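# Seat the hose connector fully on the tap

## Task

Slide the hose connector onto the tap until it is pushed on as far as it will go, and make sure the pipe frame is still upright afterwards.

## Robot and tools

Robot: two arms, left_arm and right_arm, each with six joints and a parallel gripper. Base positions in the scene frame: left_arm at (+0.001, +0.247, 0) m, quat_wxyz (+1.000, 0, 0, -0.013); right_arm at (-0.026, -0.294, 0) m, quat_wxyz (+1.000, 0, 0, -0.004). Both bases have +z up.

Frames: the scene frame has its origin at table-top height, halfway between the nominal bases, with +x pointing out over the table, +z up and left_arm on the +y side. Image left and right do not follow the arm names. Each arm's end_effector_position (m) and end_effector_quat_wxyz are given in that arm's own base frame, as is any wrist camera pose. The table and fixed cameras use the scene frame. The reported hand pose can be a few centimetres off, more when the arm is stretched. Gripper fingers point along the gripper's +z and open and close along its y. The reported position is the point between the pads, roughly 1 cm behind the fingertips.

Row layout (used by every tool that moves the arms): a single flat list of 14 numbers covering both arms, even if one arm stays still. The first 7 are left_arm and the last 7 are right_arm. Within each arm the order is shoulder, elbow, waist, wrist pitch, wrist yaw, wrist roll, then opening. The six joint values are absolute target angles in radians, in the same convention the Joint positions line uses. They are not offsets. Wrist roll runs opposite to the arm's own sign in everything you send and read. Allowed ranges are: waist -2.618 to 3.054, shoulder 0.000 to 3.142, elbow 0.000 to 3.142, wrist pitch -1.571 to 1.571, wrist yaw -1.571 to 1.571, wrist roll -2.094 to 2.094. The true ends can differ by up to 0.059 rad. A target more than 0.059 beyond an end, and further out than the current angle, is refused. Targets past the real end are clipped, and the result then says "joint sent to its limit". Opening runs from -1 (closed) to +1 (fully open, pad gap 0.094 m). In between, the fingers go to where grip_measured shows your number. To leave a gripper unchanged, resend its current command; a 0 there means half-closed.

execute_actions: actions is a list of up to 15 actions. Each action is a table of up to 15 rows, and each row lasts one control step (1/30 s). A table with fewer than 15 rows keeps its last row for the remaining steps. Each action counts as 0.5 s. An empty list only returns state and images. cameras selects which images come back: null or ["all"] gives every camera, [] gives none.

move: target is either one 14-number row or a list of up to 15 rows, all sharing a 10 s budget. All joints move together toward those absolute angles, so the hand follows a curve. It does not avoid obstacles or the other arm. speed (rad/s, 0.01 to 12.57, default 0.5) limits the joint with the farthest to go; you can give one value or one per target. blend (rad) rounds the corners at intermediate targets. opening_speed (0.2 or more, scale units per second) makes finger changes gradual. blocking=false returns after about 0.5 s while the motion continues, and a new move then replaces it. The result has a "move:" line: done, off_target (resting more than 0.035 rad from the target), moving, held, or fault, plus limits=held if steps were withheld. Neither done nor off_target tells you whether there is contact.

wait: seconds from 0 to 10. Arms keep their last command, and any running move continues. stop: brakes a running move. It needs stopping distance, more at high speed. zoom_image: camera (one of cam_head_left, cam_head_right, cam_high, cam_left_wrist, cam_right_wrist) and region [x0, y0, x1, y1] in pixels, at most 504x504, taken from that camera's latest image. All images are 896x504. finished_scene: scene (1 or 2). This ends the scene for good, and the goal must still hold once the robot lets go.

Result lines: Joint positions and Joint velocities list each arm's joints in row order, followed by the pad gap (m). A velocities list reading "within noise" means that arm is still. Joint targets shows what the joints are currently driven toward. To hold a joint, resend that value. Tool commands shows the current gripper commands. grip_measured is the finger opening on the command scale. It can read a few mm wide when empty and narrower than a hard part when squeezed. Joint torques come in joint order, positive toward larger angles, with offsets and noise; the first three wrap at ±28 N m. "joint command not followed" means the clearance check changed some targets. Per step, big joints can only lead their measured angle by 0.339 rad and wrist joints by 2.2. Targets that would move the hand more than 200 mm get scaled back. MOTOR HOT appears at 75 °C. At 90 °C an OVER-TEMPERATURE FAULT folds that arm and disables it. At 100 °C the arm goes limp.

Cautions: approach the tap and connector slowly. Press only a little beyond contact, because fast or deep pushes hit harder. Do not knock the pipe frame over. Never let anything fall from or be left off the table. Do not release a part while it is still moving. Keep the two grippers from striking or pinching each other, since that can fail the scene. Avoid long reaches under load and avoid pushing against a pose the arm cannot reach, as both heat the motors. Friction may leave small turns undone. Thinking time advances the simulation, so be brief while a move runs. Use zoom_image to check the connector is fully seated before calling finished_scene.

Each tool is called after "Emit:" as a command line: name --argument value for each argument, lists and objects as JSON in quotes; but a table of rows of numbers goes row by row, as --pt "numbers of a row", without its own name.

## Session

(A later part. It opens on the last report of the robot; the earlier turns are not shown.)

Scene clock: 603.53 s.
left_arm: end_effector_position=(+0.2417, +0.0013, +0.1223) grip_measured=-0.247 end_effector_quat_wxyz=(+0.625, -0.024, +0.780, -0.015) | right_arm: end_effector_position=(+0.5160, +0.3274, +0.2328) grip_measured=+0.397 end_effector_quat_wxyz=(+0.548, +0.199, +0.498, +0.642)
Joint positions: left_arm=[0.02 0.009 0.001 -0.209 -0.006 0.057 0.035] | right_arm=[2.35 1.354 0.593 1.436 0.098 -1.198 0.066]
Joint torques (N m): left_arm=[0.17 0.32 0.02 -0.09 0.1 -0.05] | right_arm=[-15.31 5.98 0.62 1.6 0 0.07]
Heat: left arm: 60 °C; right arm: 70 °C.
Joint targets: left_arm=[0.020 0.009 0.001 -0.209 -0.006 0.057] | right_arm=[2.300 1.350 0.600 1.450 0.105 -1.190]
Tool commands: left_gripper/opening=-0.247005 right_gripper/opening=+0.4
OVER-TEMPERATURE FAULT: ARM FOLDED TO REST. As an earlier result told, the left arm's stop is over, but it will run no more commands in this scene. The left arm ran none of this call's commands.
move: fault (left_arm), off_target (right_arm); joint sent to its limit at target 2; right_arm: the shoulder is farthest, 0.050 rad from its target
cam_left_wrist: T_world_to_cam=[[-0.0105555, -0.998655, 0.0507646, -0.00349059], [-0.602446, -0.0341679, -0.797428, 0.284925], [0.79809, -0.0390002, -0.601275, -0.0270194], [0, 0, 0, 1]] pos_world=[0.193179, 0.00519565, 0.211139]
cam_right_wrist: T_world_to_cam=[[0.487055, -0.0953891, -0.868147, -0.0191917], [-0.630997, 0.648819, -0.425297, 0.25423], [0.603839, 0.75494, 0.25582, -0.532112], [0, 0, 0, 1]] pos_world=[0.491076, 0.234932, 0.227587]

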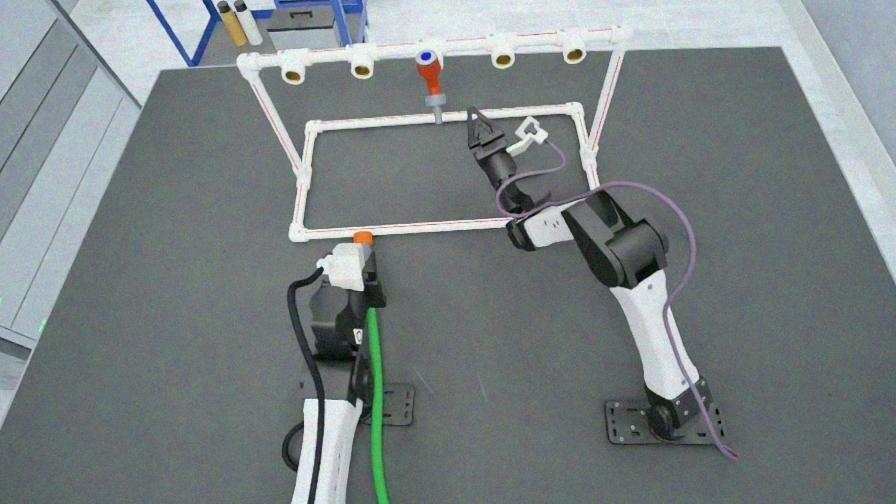

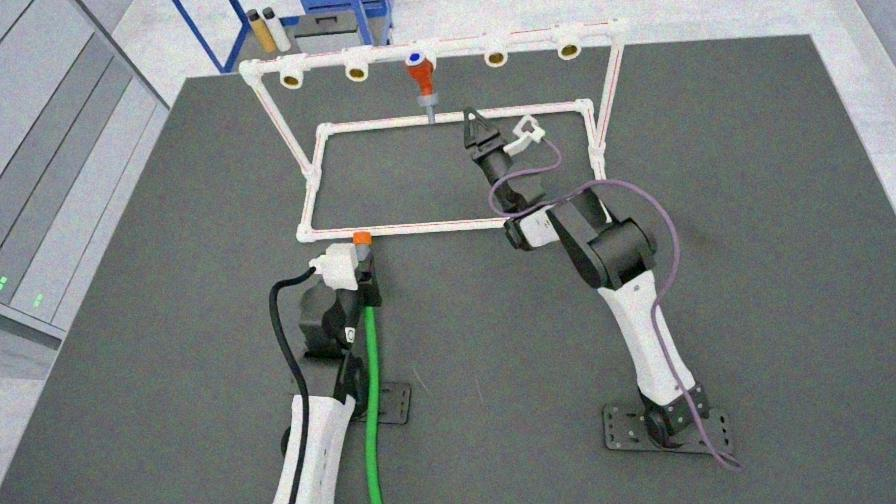

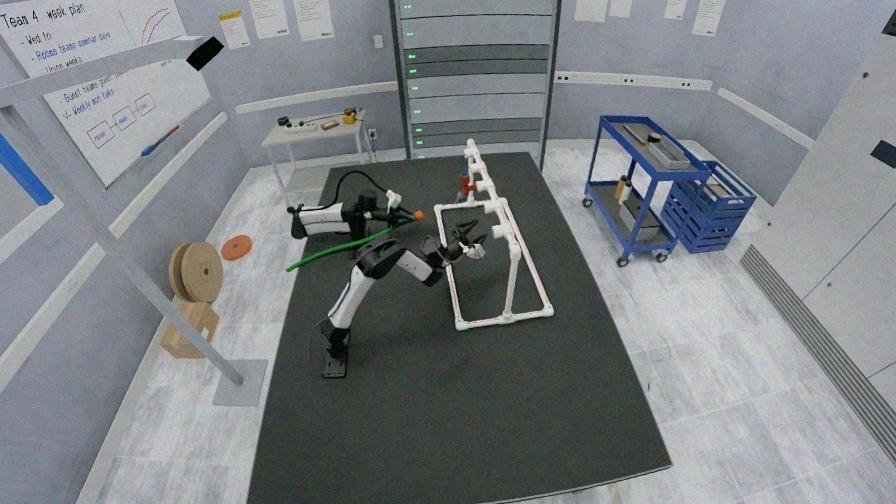

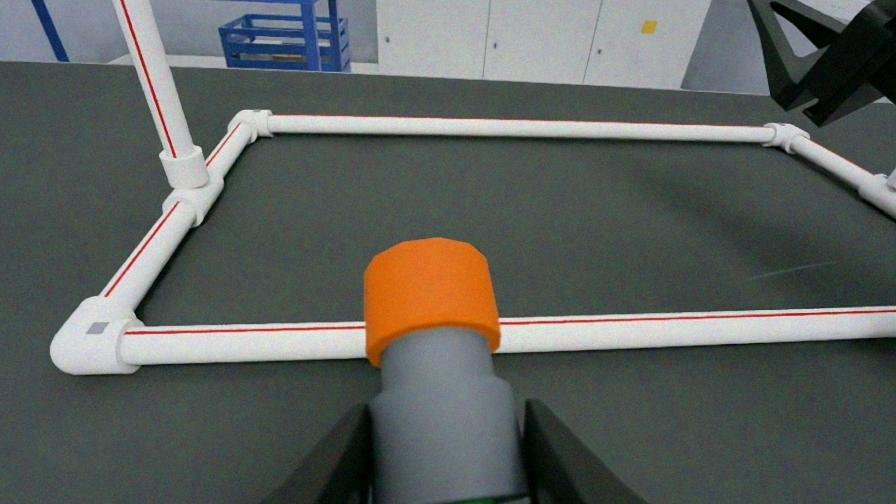

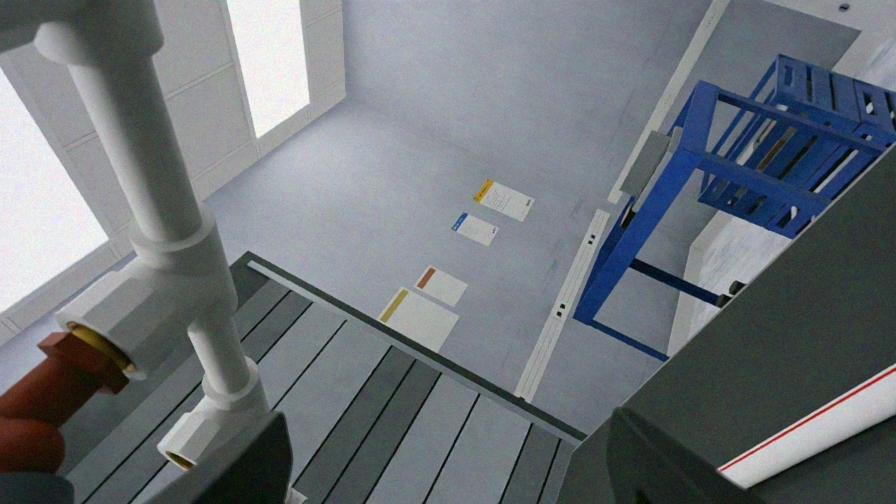

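Emit:
move --target '[0.020,0.009,0.001,-0.209,-0.006,0.057,-0.247,1.2,0.5,0.3,0.9,0.1,-1.2,0.4]' --speed 0.6 --cameras '["cam_head_left","cam_head_right","cam_high","cam_right_wrist"]'

Emit:
zoom_image --camera "cam_head_left" --region '[280, 200, 420, 330]'

Emit:
zoom_image --camera "cam_high" --region '[290, 160, 440, 280]'

Emit:
zoom_image --camera "cam_head_left" --region '[390, 30, 480, 140]'

Emit:
zoom_image --camera "cam_head_right" --region '[380, 30, 470, 140]'

Emit:
zoom_image --camera "cam_high" --region '[420, 150, 500, 230]'

Scene clock: 612.00 s.
left_arm: end_effector_position=(+0.2417, +0.0013, +0.1223) grip_measured=-0.247 end_effector_quat_wxyz=(+0.625, -0.025, +0.780, -0.015) | right_arm: end_effector_position=(+0.3809, +0.1027, +0.2901) grip_measured=+0.397 end_effector_quat_wxyz=(+0.581, +0.310, +0.561, +0.501)
Joint positions: left_arm=[0.02 0.009 0.001 -0.209 -0.006 0.058 0.035] | right_arm=[1.216 0.504 0.306 0.891 0.098 -1.198 0.066]
Joint torques (N m): left_arm=[0.13 0.29 -0.02 -0.09 0.11 -0.02] | right_arm=[-4.63 7.24 -0.55 1.73 -0.03 -0.05]
Heat: left arm: 58 °C; right arm: 73 °C.
Joint targets: left_arm=[0.020 0.009 0.001 -0.209 -0.006 0.058] | right_arm=[1.200 0.500 0.300 0.900 0.100 -1.200]
Tool commands: left_gripper/opening=-0.247005 right_gripper/opening=+0.4
OVER-TEMPERATURE FAULT: ARM FOLDED TO REST. As an earlier result told, the left arm's stop is over, but it will run no more commands in this scene. The left arm ran none of this call's commands.
move: fault (left_arm)
cam_right_wrist: T_world_to_cam=[[0.214893, -0.30052, -0.929252, 0.217421], [-0.521221, 0.769359, -0.369345, 0.26873], [0.825924, 0.563715, 0.00869255, -0.28883], [0, 0, 0, 1]] pos_world=[0.331897, 0.0214072, 0.303803]

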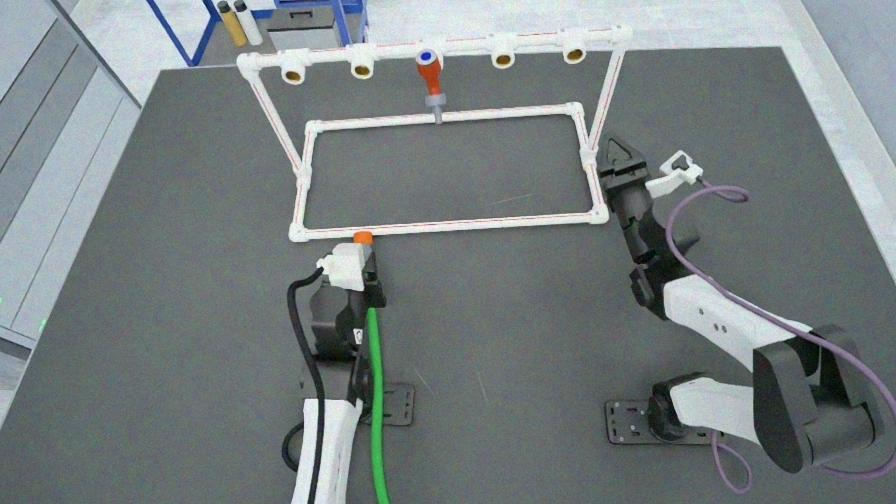

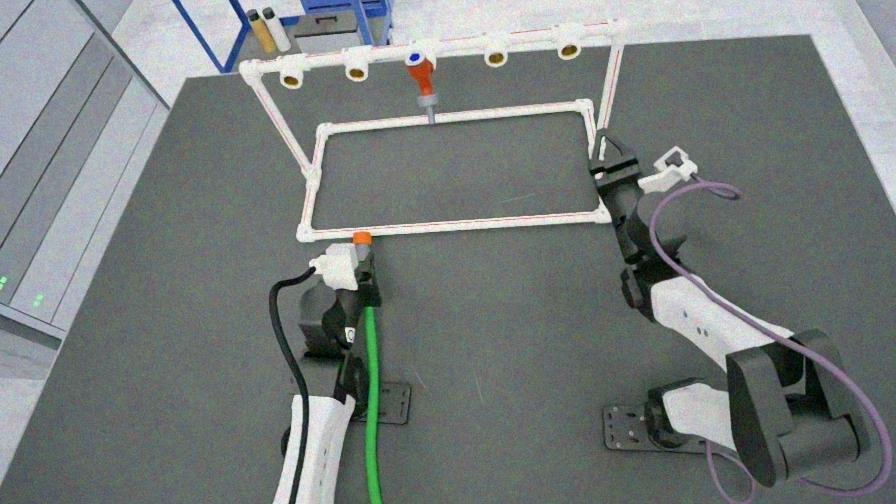

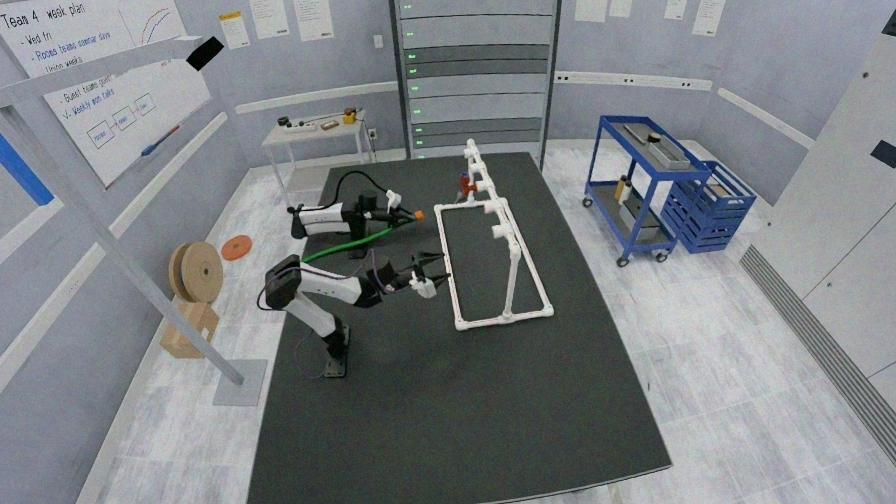

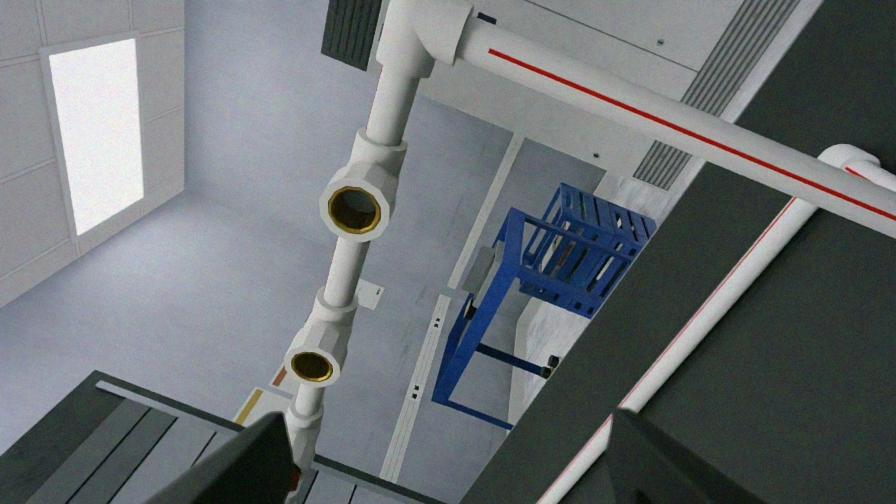

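Scaled by 3.600 (camera's finer frame: 1280x720).

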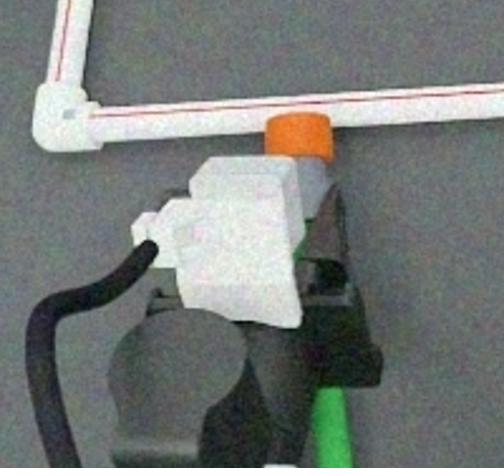

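Scaled by 3.360 (camera's finer frame: 1280x720).

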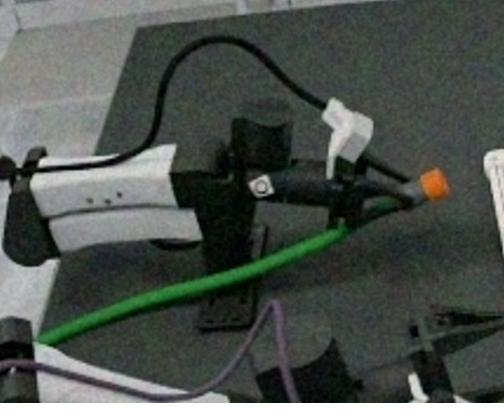

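Scaled by 4.582 (camera's finer frame: 1280x720).

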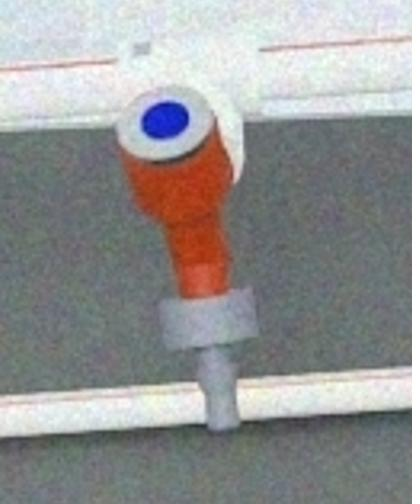

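Scaled by 4.582 (camera's finer frame: 1280x720).

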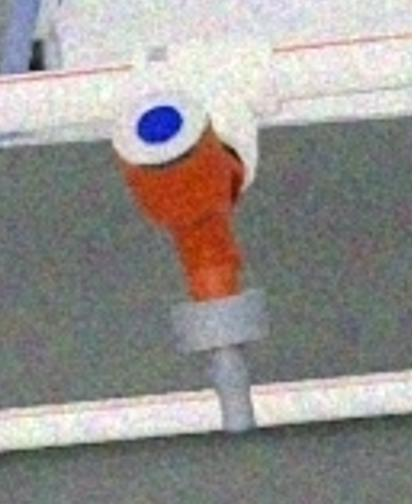

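Scaled by 6.300 (camera's finer frame: 1280x720).

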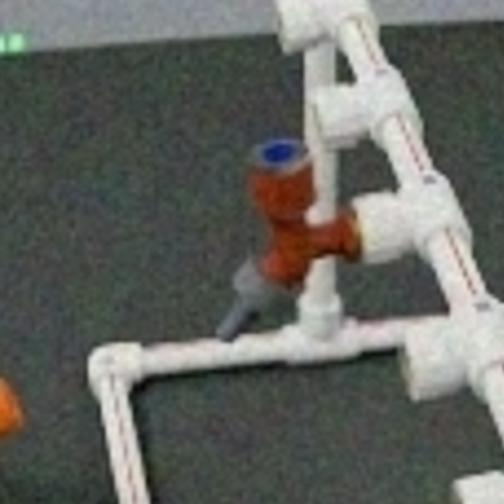

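Emit:
wait --seconds 0.05 --cameras '["cam_left_wrist", "cam_head_left", "cam_head_right", "cam_high"]'

Emit:
zoom_image --camera "cam_left_wrist" --region '[320, 220, 580, 504]'

Emit:
zoom_image --camera "cam_head_left" --region '[330, 220, 400, 320]'

Emit:
zoom_image --camera "cam_high" --region '[370, 190, 440, 240]'

Scene clock: 657.50 s.
left_arm: end_effector_position=(+0.2417, +0.0013, +0.1223) grip_measured=-0.247 end_effector_quat_wxyz=(+0.625, -0.025, +0.780, -0.016) | right_arm: end_effector_position=(+0.3809, +0.1027, +0.2900) grip_measured=+0.397 end_effector_quat_wxyz=(+0.581, +0.310, +0.562, +0.501)
Joint positions: left_arm=[0.02 0.009 0.001 -0.209 -0.006 0.058 0.035] | right_arm=[1.216 0.504 0.306 0.89 0.098 -1.198 0.066]
Joint torques (N m): left_arm=[0.14 0.29 -0.01 -0.1 0.11 -0.03] | right_arm=[-4.62 7.21 -0.55 1.73 -0.03 -0.04]
Heat: left arm: 54 °C; right arm: 54 °C.
Joint targets: left_arm=[0.020 0.009 0.001 -0.209 -0.006 0.058] | right_arm=[1.200 0.500 0.300 0.900 0.100 -1.200]
Tool commands: left_gripper/opening=-0.247005 right_gripper/opening=+0.4
OVER-TEMPERATURE FAULT: ARM FOLDED TO REST. As an earlier result told, the left arm's stop is over, but it will run no more commands in this scene.
wait: 0.07 s; at rest from the start
cam_left_wrist: T_world_to_cam=[[-0.0101698, -0.998564, 0.052604, -0.00374953], [-0.602462, -0.0358679, -0.797341, 0.284926], [0.798083, -0.0398007, -0.601232, -0.0270154], [0, 0, 0, 1]] pos_world=[0.193179, 0.00540031, 0.211138]
Images, in order (width x height): cam_head_left 896x504, cam_head_right 896x504, cam_high 896x504, cam_left_wrist 896x504.

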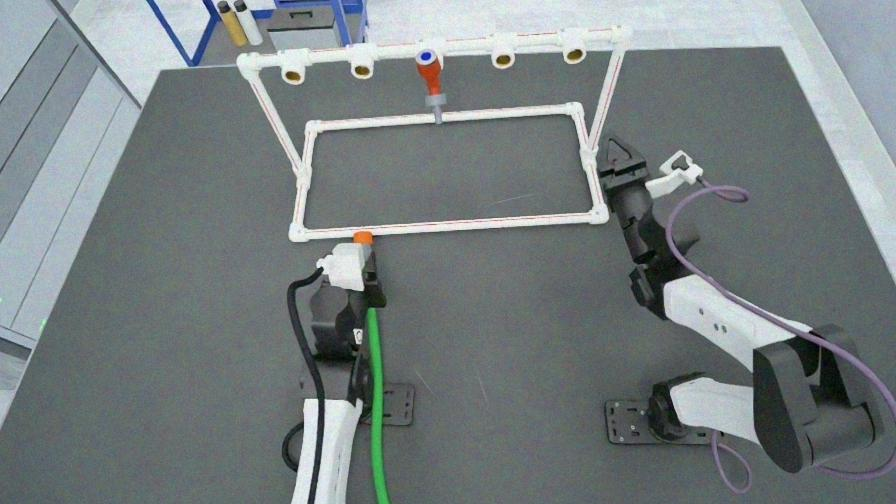

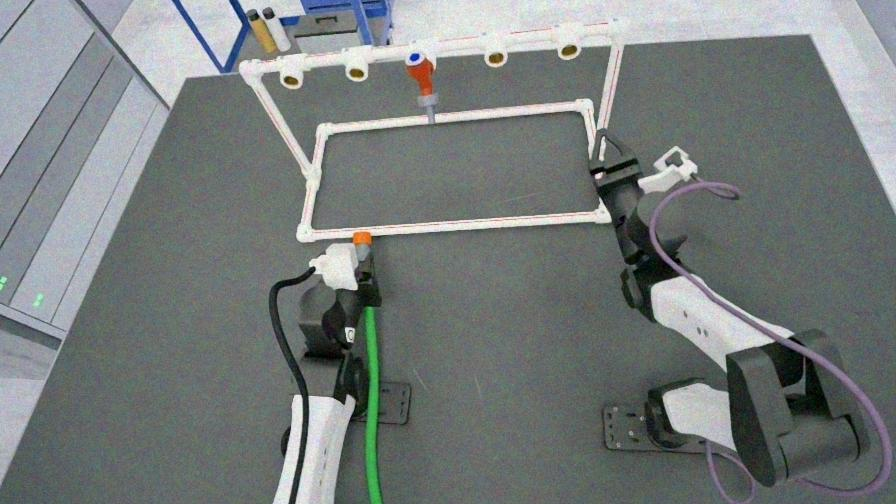

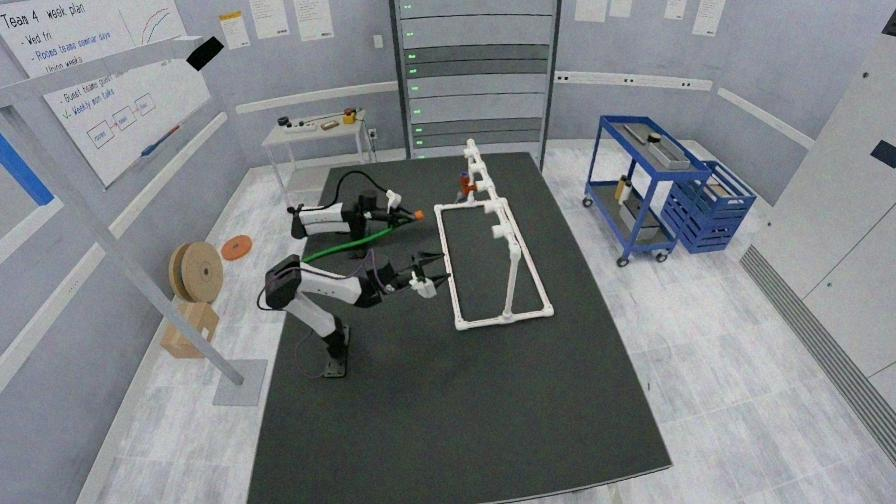

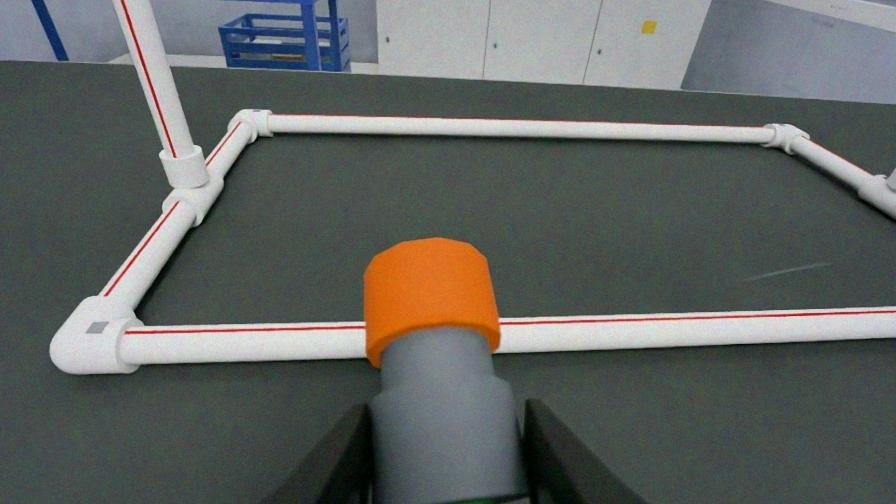

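Scaled by 1.775 (camera's finer frame: 1280x720).

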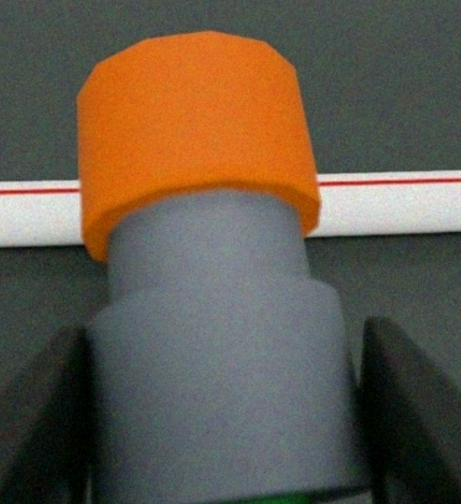

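Scaled by 5.040 (camera's finer frame: 1280x720).

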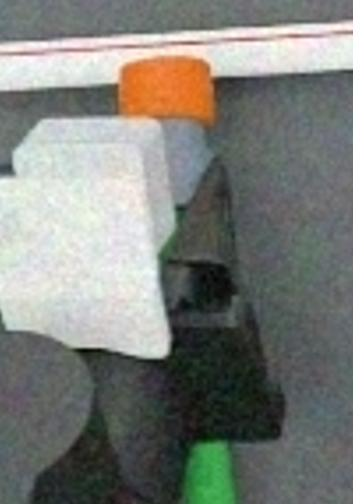

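Scaled by 7.200 (camera's finer frame: 1280x720).

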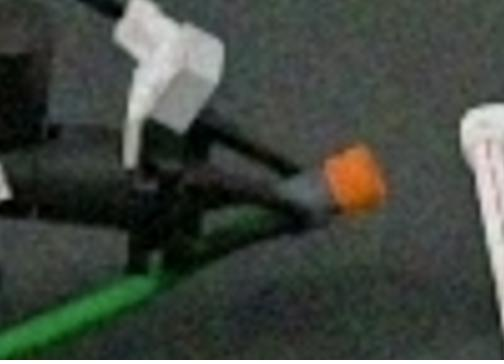

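Emit:
move --target '[0.020,0.009,0.001,-0.209,-0.006,0.058,-0.247,2.016,1.748,0.889,-0.46,-0.456,-0.80,0.7]' --speed 0.6

Scene clock: 719.47 s.
left_arm: end_effector_position=(+0.2417, +0.0013, +0.1223) grip_measured=-0.247 end_effector_quat_wxyz=(+0.625, -0.025, +0.780, -0.016) | right_arm: end_effector_position=(+0.2881, +0.4744, +0.1795) grip_measured=+0.697 end_effector_quat_wxyz=(+0.099, -0.121, +0.892, +0.423)
Joint positions: left_arm=[0.02 0.009 0.001 -0.209 -0.006 0.059 0.035] | right_arm=[2.011 1.712 0.891 -0.463 -0.447 -0.815 0.08]
Joint torques (N m): left_arm=[0.12 0.35 0.01 -0.1 0.11 -0.04] | right_arm=[-9.59 11.64 -0.18 1.4 -0.33 0.13]
Heat: left arm: 51 °C; right arm: 48 °C.
Joint targets: left_arm=[0.020 0.009 0.001 -0.209 -0.006 0.059] | right_arm=[2.016 1.748 0.889 -0.460 -0.456 -0.800]
Tool commands: left_gripper/opening=-0.247005 right_gripper/opening=+0.7
OVER-TEMPERATURE FAULT: ARM FOLDED TO REST. As an earlier result told, the left arm's stop is over, but it will run no more commands in this scene. The left arm ran none of this call's commands.
move: fault (left_arm), off_target (right_arm); right_arm: the elbow is farthest, 0.036 rad from its target
cam_left_wrist: T_world_to_cam=[[-0.00999284, -0.998526, 0.0533435, -0.00393824], [-0.602404, -0.0365678, -0.797353, 0.28492], [0.798128, -0.0401022, -0.601151, -0.0270398], [0, 0, 0, 1]] pos_world=[0.193179, 0.00540211, 0.211137]
cam_right_wrist: T_world_to_cam=[[0.289681, -0.628025, -0.722267, 0.342917], [-0.901782, -0.431966, 0.0139237, 0.504346], [-0.320739, 0.647294, -0.691474, -0.00440557], [0, 0, 0, 1]] pos_world=[0.354061, 0.436073, 0.237609]

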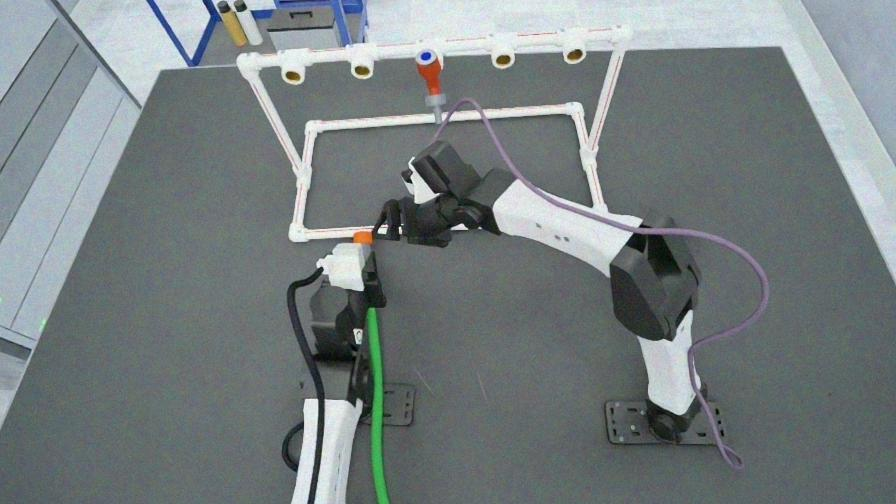

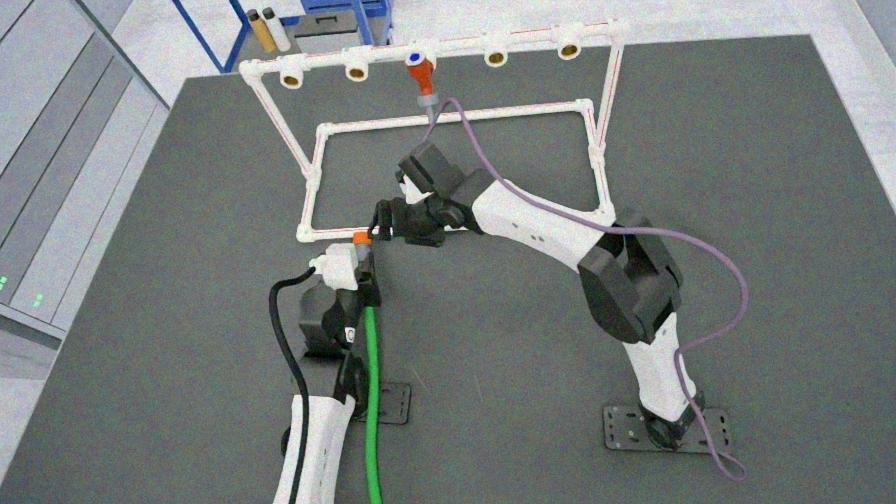

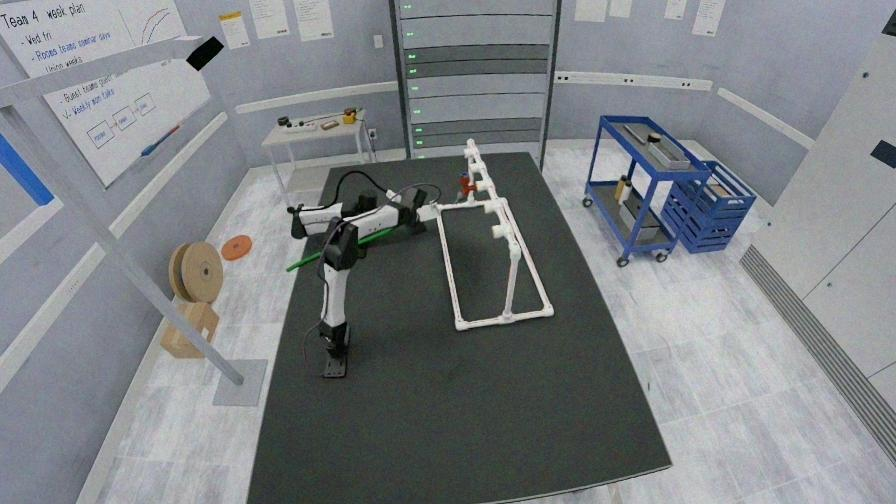

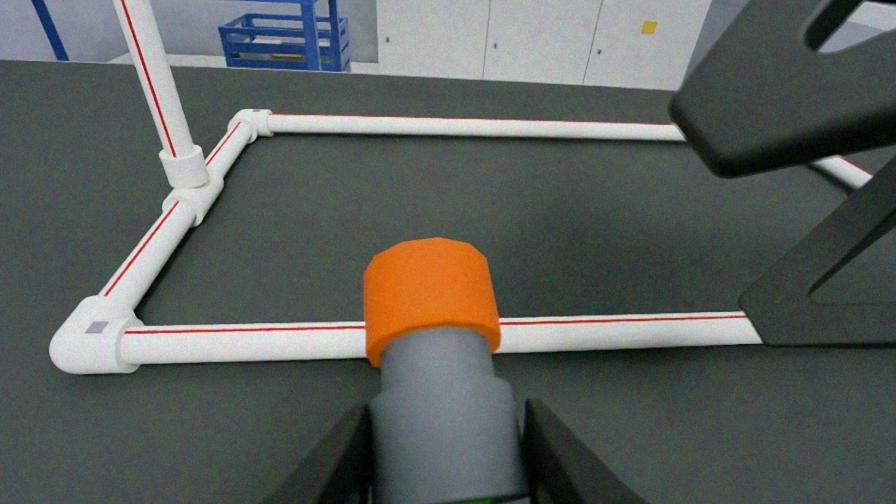

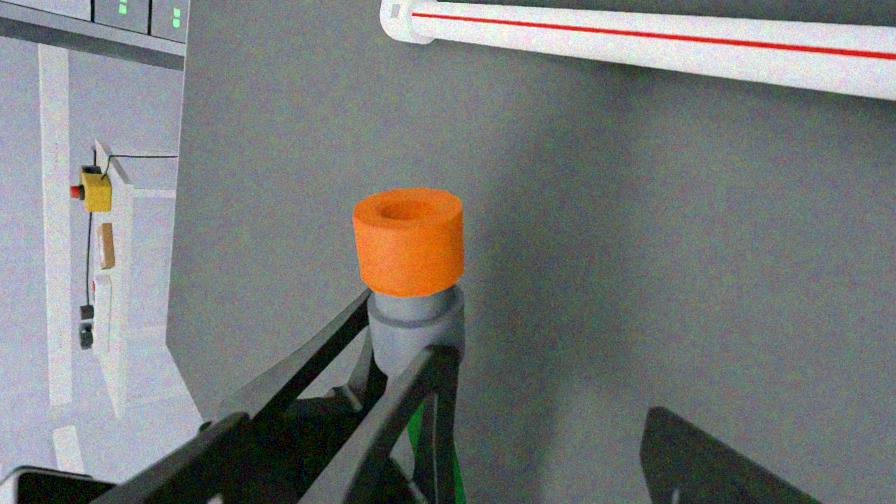

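Emit:
move --target '[0.020,0.009,0.001,-0.209,-0.006,0.059,-0.247,2.208,2.020,0.873,-0.588,-0.539,-0.749,0.7]' --speed 0.25 --cameras '["cam_right_wrist","cam_left_wrist"]'

Scene clock: 734.27 s.
left_arm: end_effector_position=(+0.2417, +0.0013, +0.1223) grip_measured=-0.247 end_effector_quat_wxyz=(+0.625, -0.026, +0.780, -0.016) | right_arm: end_effector_position=(+0.3041, +0.5040, +0.1728) grip_measured=+0.697 end_effector_quat_wxyz=(+0.069, -0.150, +0.888, +0.429)
Joint positions: left_arm=[0.02 0.009 0.001 -0.209 -0.006 0.06 0.035] | right_arm=[2.202 1.987 0.88 -0.589 -0.528 -0.763 0.08]
Joint torques (N m): left_arm=[0.16 0.32 0.01 -0.09 0.11 -0.04] | right_arm=[-10.8 11.32 -0.66 1.29 -0.39 0.12]
Heat: left arm: 51 °C; right arm: 51 °C.
Joint targets: left_arm=[0.020 0.009 0.001 -0.209 -0.006 0.060] | right_arm=[2.208 2.020 0.873 -0.588 -0.539 -0.749]
Tool commands: left_gripper/opening=-0.247005 right_gripper/opening=+0.7
OVER-TEMPERATURE FAULT: ARM FOLDED TO REST. As an earlier result told, the left arm's stop is over, but it will run no more commands in this scene. The left arm ran none of this call's commands.
move: fault (left_arm)
cam_left_wrist: T_world_to_cam=[[-0.00983236, -0.998507, 0.0537225, -0.00394876], [-0.602406, -0.0369668, -0.797334, 0.284922], [0.798129, -0.0402024, -0.601143, -0.0270371], [0, 0, 0, 1]] pos_world=[0.193179, 0.00550283, 0.211137]
cam_right_wrist: T_world_to_cam=[[0.315484, -0.602738, -0.732923, 0.333355], [-0.863998, -0.50184, 0.0407962, 0.550656], [-0.3924, 0.620374, -0.679087, 0.0102028], [0, 0, 0, 1]] pos_world=[0.374601, 0.470937, 0.228787]
Images, in order (width x height): cam_left_wrist 896x504, cam_right_wrist 896x504.

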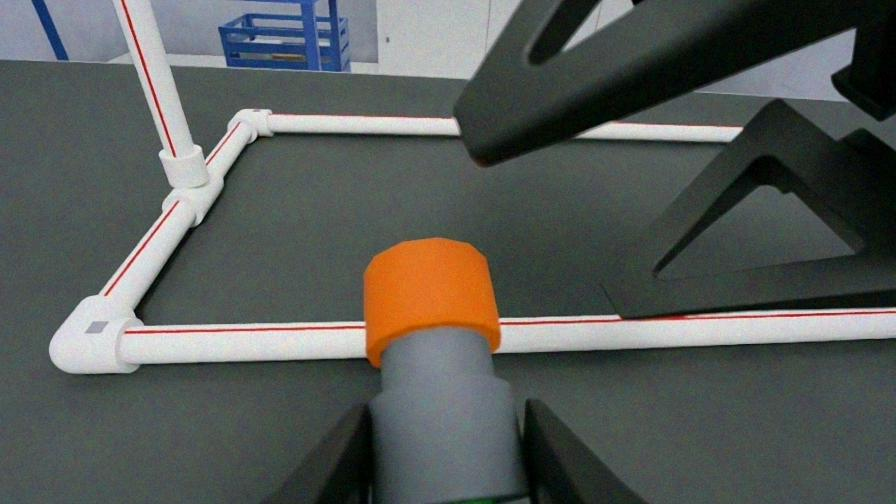

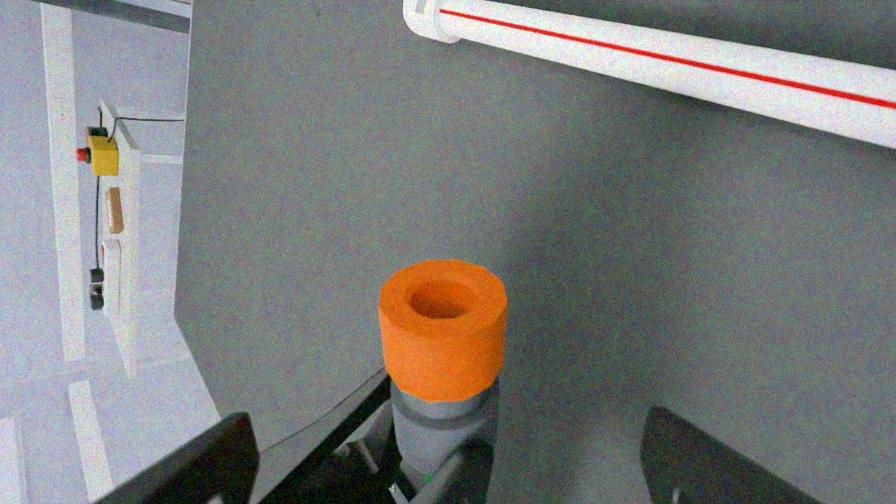

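Emit:
move --target '[0.020,0.009,0.001,-0.209,-0.006,0.060,-0.247,2.333,2.117,0.925,-0.545,-0.508,-0.812,0.7]' --speed 0.12 --cameras '["cam_right_wrist","cam_left_wrist","cam_high"]'

Scene clock: 739.13 s.
left_arm: end_effector_position=(+0.2417, +0.0013, +0.1223) grip_measured=-0.247 end_effector_quat_wxyz=(+0.625, -0.026, +0.780, -0.016) | right_arm: end_effector_position=(+0.3005, +0.5343, +0.1420) grip_measured=+0.697 end_effector_quat_wxyz=(+0.053, -0.148, +0.891, +0.427)
Joint positions: left_arm=[0.02 0.009 0.001 -0.209 -0.006 0.06 0.035] | right_arm=[2.328 2.082 0.919 -0.567 -0.519 -0.801 0.08]
Joint torques (N m): left_arm=[0.13 0.36 -0.02 -0.08 0.1 -0.04] | right_arm=[-11.64 11.45 0.51 1.5 -0.13 -0.15]
Heat: left arm: 50 °C; right arm: 53 °C.
Joint targets: left_arm=[0.020 0.009 0.001 -0.209 -0.006 0.060] | right_arm=[2.333 2.117 0.925 -0.545 -0.508 -0.812]
Tool commands: left_gripper/opening=-0.247005 right_gripper/opening=+0.7
OVER-TEMPERATURE FAULT: ARM FOLDED TO REST. As an earlier result told, the left arm's stop is over, but it will run no more commands in this scene. The left arm ran none of this call's commands.
move: fault (left_arm)
cam_left_wrist: T_world_to_cam=[[-0.00981173, -0.998488, 0.0540816, -0.00402761], [-0.60241, -0.0372658, -0.797316, 0.284921], [0.798126, -0.0404024, -0.601134, -0.0270374], [0, 0, 0, 1]] pos_world=[0.193179, 0.0055039, 0.211137]
cam_right_wrist: T_world_to_cam=[[0.299597, -0.608468, -0.734853, 0.338282], [-0.85789, -0.508826, 0.0715557, 0.56152], [-0.417452, 0.608985, -0.674441, -0.0180262], [0, 0, 0, 1]] pos_world=[0.372849, 0.502528, 0.19625]
Images, in order (width x height): cam_high 896x504, cam_left_wrist 896x504, cam_right_wrist 896x504.

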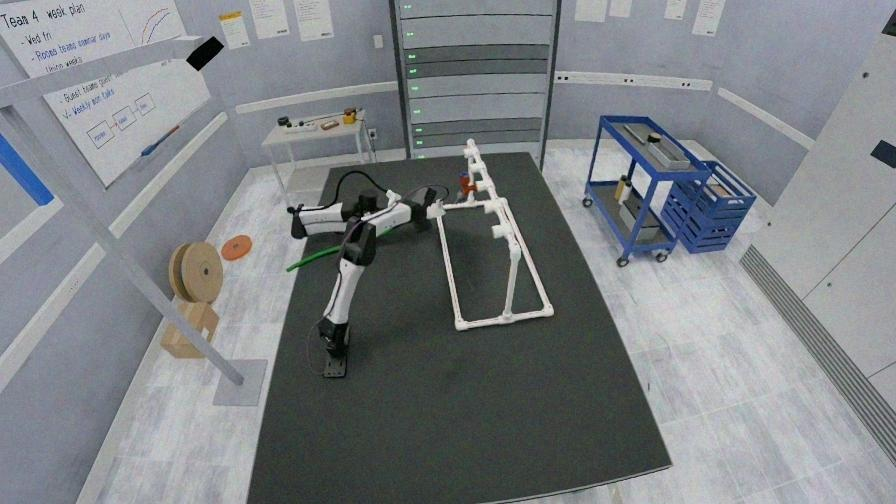

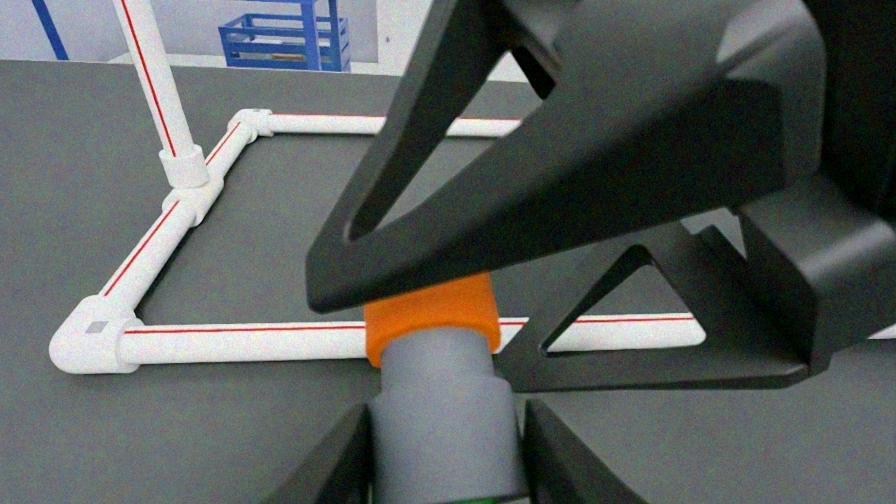

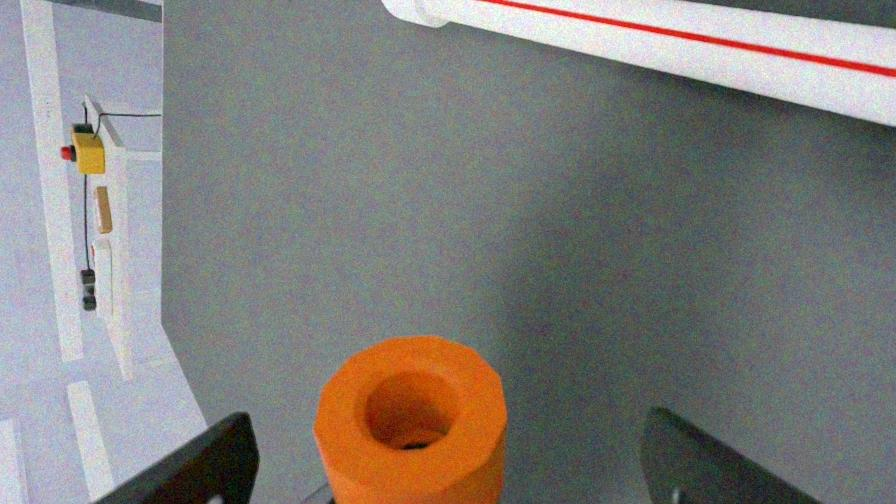

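Emit:
move --target '[0.020,0.009,0.001,-0.209,-0.006,0.060,-0.247,2.333,2.117,0.933,-0.522,-0.508,-0.812,0.7]' --speed 0.1 --cameras '["cam_right_wrist"]'

Scene clock: 745.33 s.
left_arm: end_effector_position=(+0.2417, +0.0013, +0.1223) grip_measured=-0.247 end_effector_quat_wxyz=(+0.625, -0.026, +0.780, -0.016) | right_arm: end_effector_position=(+0.2987, +0.5395, +0.1454) grip_measured=+0.697 end_effector_quat_wxyz=(+0.059, -0.153, +0.886, +0.434)
Joint positions: left_arm=[0.02 0.009 0.001 -0.209 -0.006 0.06 0.035] | right_arm=[2.328 2.082 0.927 -0.545 -0.518 -0.802 0.08]
Joint torques (N m): left_arm=[0.2 0.34 0.05 -0.08 0.1 -0.03] | right_arm=[-11.71 11.49 0.53 1.53 -0.13 -0.15]
Heat: left arm: 50 °C; right arm: 56 °C.
Joint targets: left_arm=[0.020 0.009 0.001 -0.209 -0.006 0.060] | right_arm=[2.333 2.117 0.933 -0.522 -0.508 -0.812]
Tool commands: left_gripper/opening=-0.247004 right_gripper/opening=+0.7
OVER-TEMPERATURE FAULT: ARM FOLDED TO REST. As an earlier result told, the left arm's stop is over, but it will run no more commands in this scene. The left arm ran none of this call's commands.
move: fault (left_arm)
cam_right_wrist: T_world_to_cam=[[0.313546, -0.593421, -0.74131, 0.333096], [-0.855278, -0.51565, 0.0510289, 0.568233], [-0.412538, 0.618027, -0.66922, -0.0266653], [0, 0, 0, 1]] pos_world=[0.370556, 0.507155, 0.200086]

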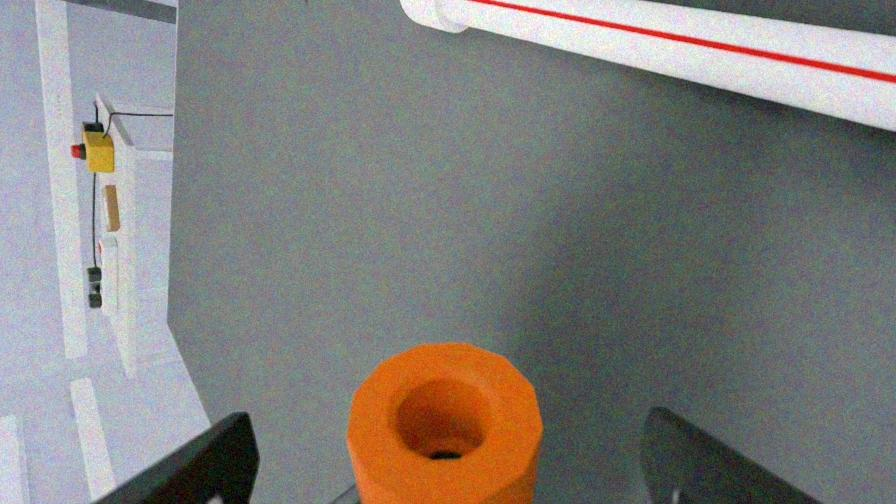

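Emit:
move --target '[0.020,0.009,0.001,-0.209,-0.006,0.060,-0.247,2.333,2.117,0.933,-0.522,-0.508,-0.812,-0.42]' --opening_speed 0.5 --cameras '["cam_right_wrist","cam_left_wrist","cam_high"]'

Scene clock: 750.47 s.
left_arm: end_effector_position=(+0.2417, +0.0013, +0.1223) grip_measured=-0.247 end_effector_quat_wxyz=(+0.625, -0.026, +0.780, -0.016) | right_arm: end_effector_position=(+0.2988, +0.5396, +0.1457) grip_measured=-0.326 end_effector_quat_wxyz=(+0.059, -0.153, +0.886, +0.434)
Joint positions: left_arm=[0.02 0.009 0.001 -0.209 -0.006 0.061 0.035] | right_arm=[2.328 2.082 0.927 -0.543 -0.518 -0.802 0.032]
Joint torques (N m): left_arm=[0.14 0.31 -0.05 -0.1 0.1 -0.03] | right_arm=[-11.7 11.49 0.54 1.51 -0.14 -0.15]
Heat: left arm: 50 °C; right arm: 58 °C.
Joint targets: left_arm=[0.020 0.009 0.001 -0.209 -0.006 0.061] | right_arm=[2.333 2.117 0.933 -0.522 -0.508 -0.812]
Tool commands: left_gripper/opening=-0.247005 right_gripper/opening=-0.42
OVER-TEMPERATURE FAULT: ARM FOLDED TO REST. As an earlier result told, the left arm's stop is over, but it will run no more commands in this scene. The left arm ran none of this call's commands.
move: fault (left_arm)
cam_left_wrist: T_world_to_cam=[[-0.00963063, -0.99845, 0.0548197, -0.00421682], [-0.602416, -0.0379638, -0.797279, 0.284917], [0.798124, -0.0407026, -0.601117, -0.0270391], [0, 0, 0, 1]] pos_world=[0.193179, 0.00550569, 0.211136]
cam_right_wrist: T_world_to_cam=[[0.314198, -0.592587, -0.741701, 0.332762], [-0.855344, -0.515674, 0.0496625, 0.568667], [-0.411905, 0.618806, -0.668889, -0.02718], [0, 0, 0, 1]] pos_world=[0.370658, 0.507257, 0.200388]
Images, in order (width x height): cam_high 896x504, cam_left_wrist 896x504, cam_right_wrist 896x504.

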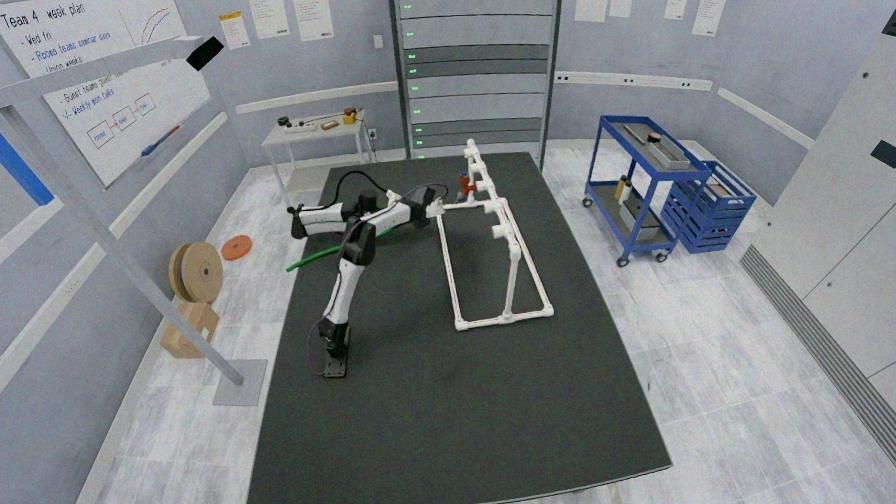

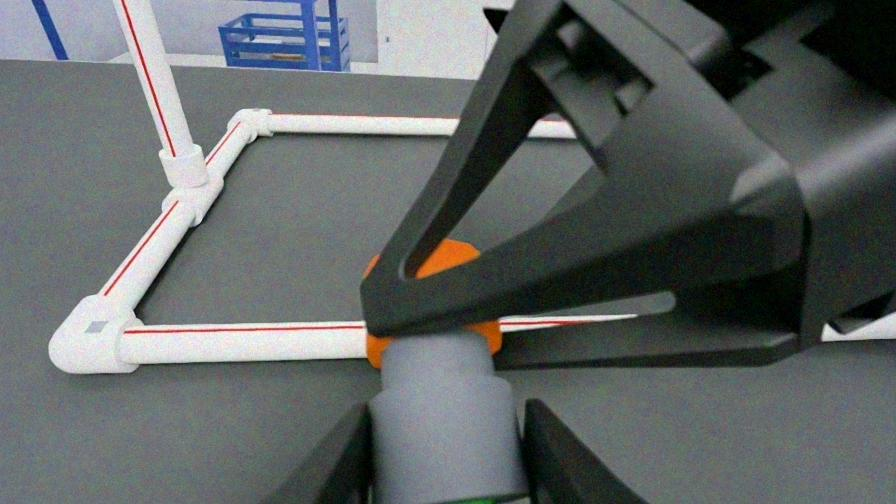

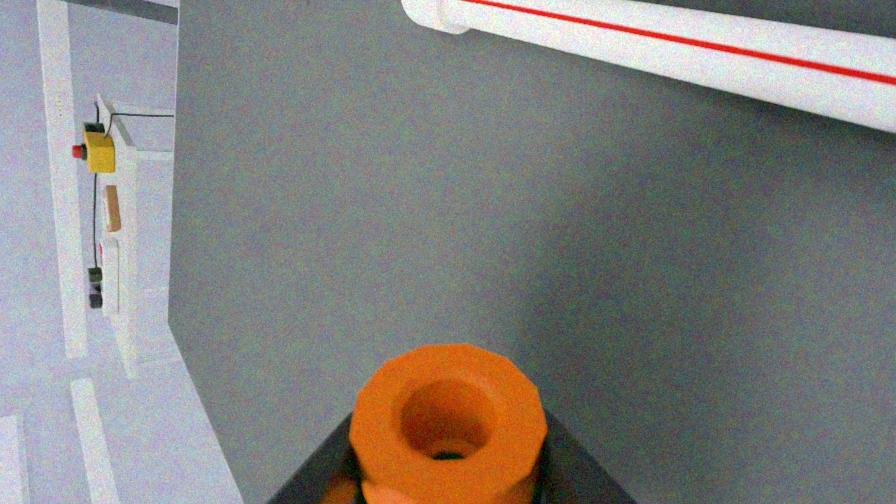

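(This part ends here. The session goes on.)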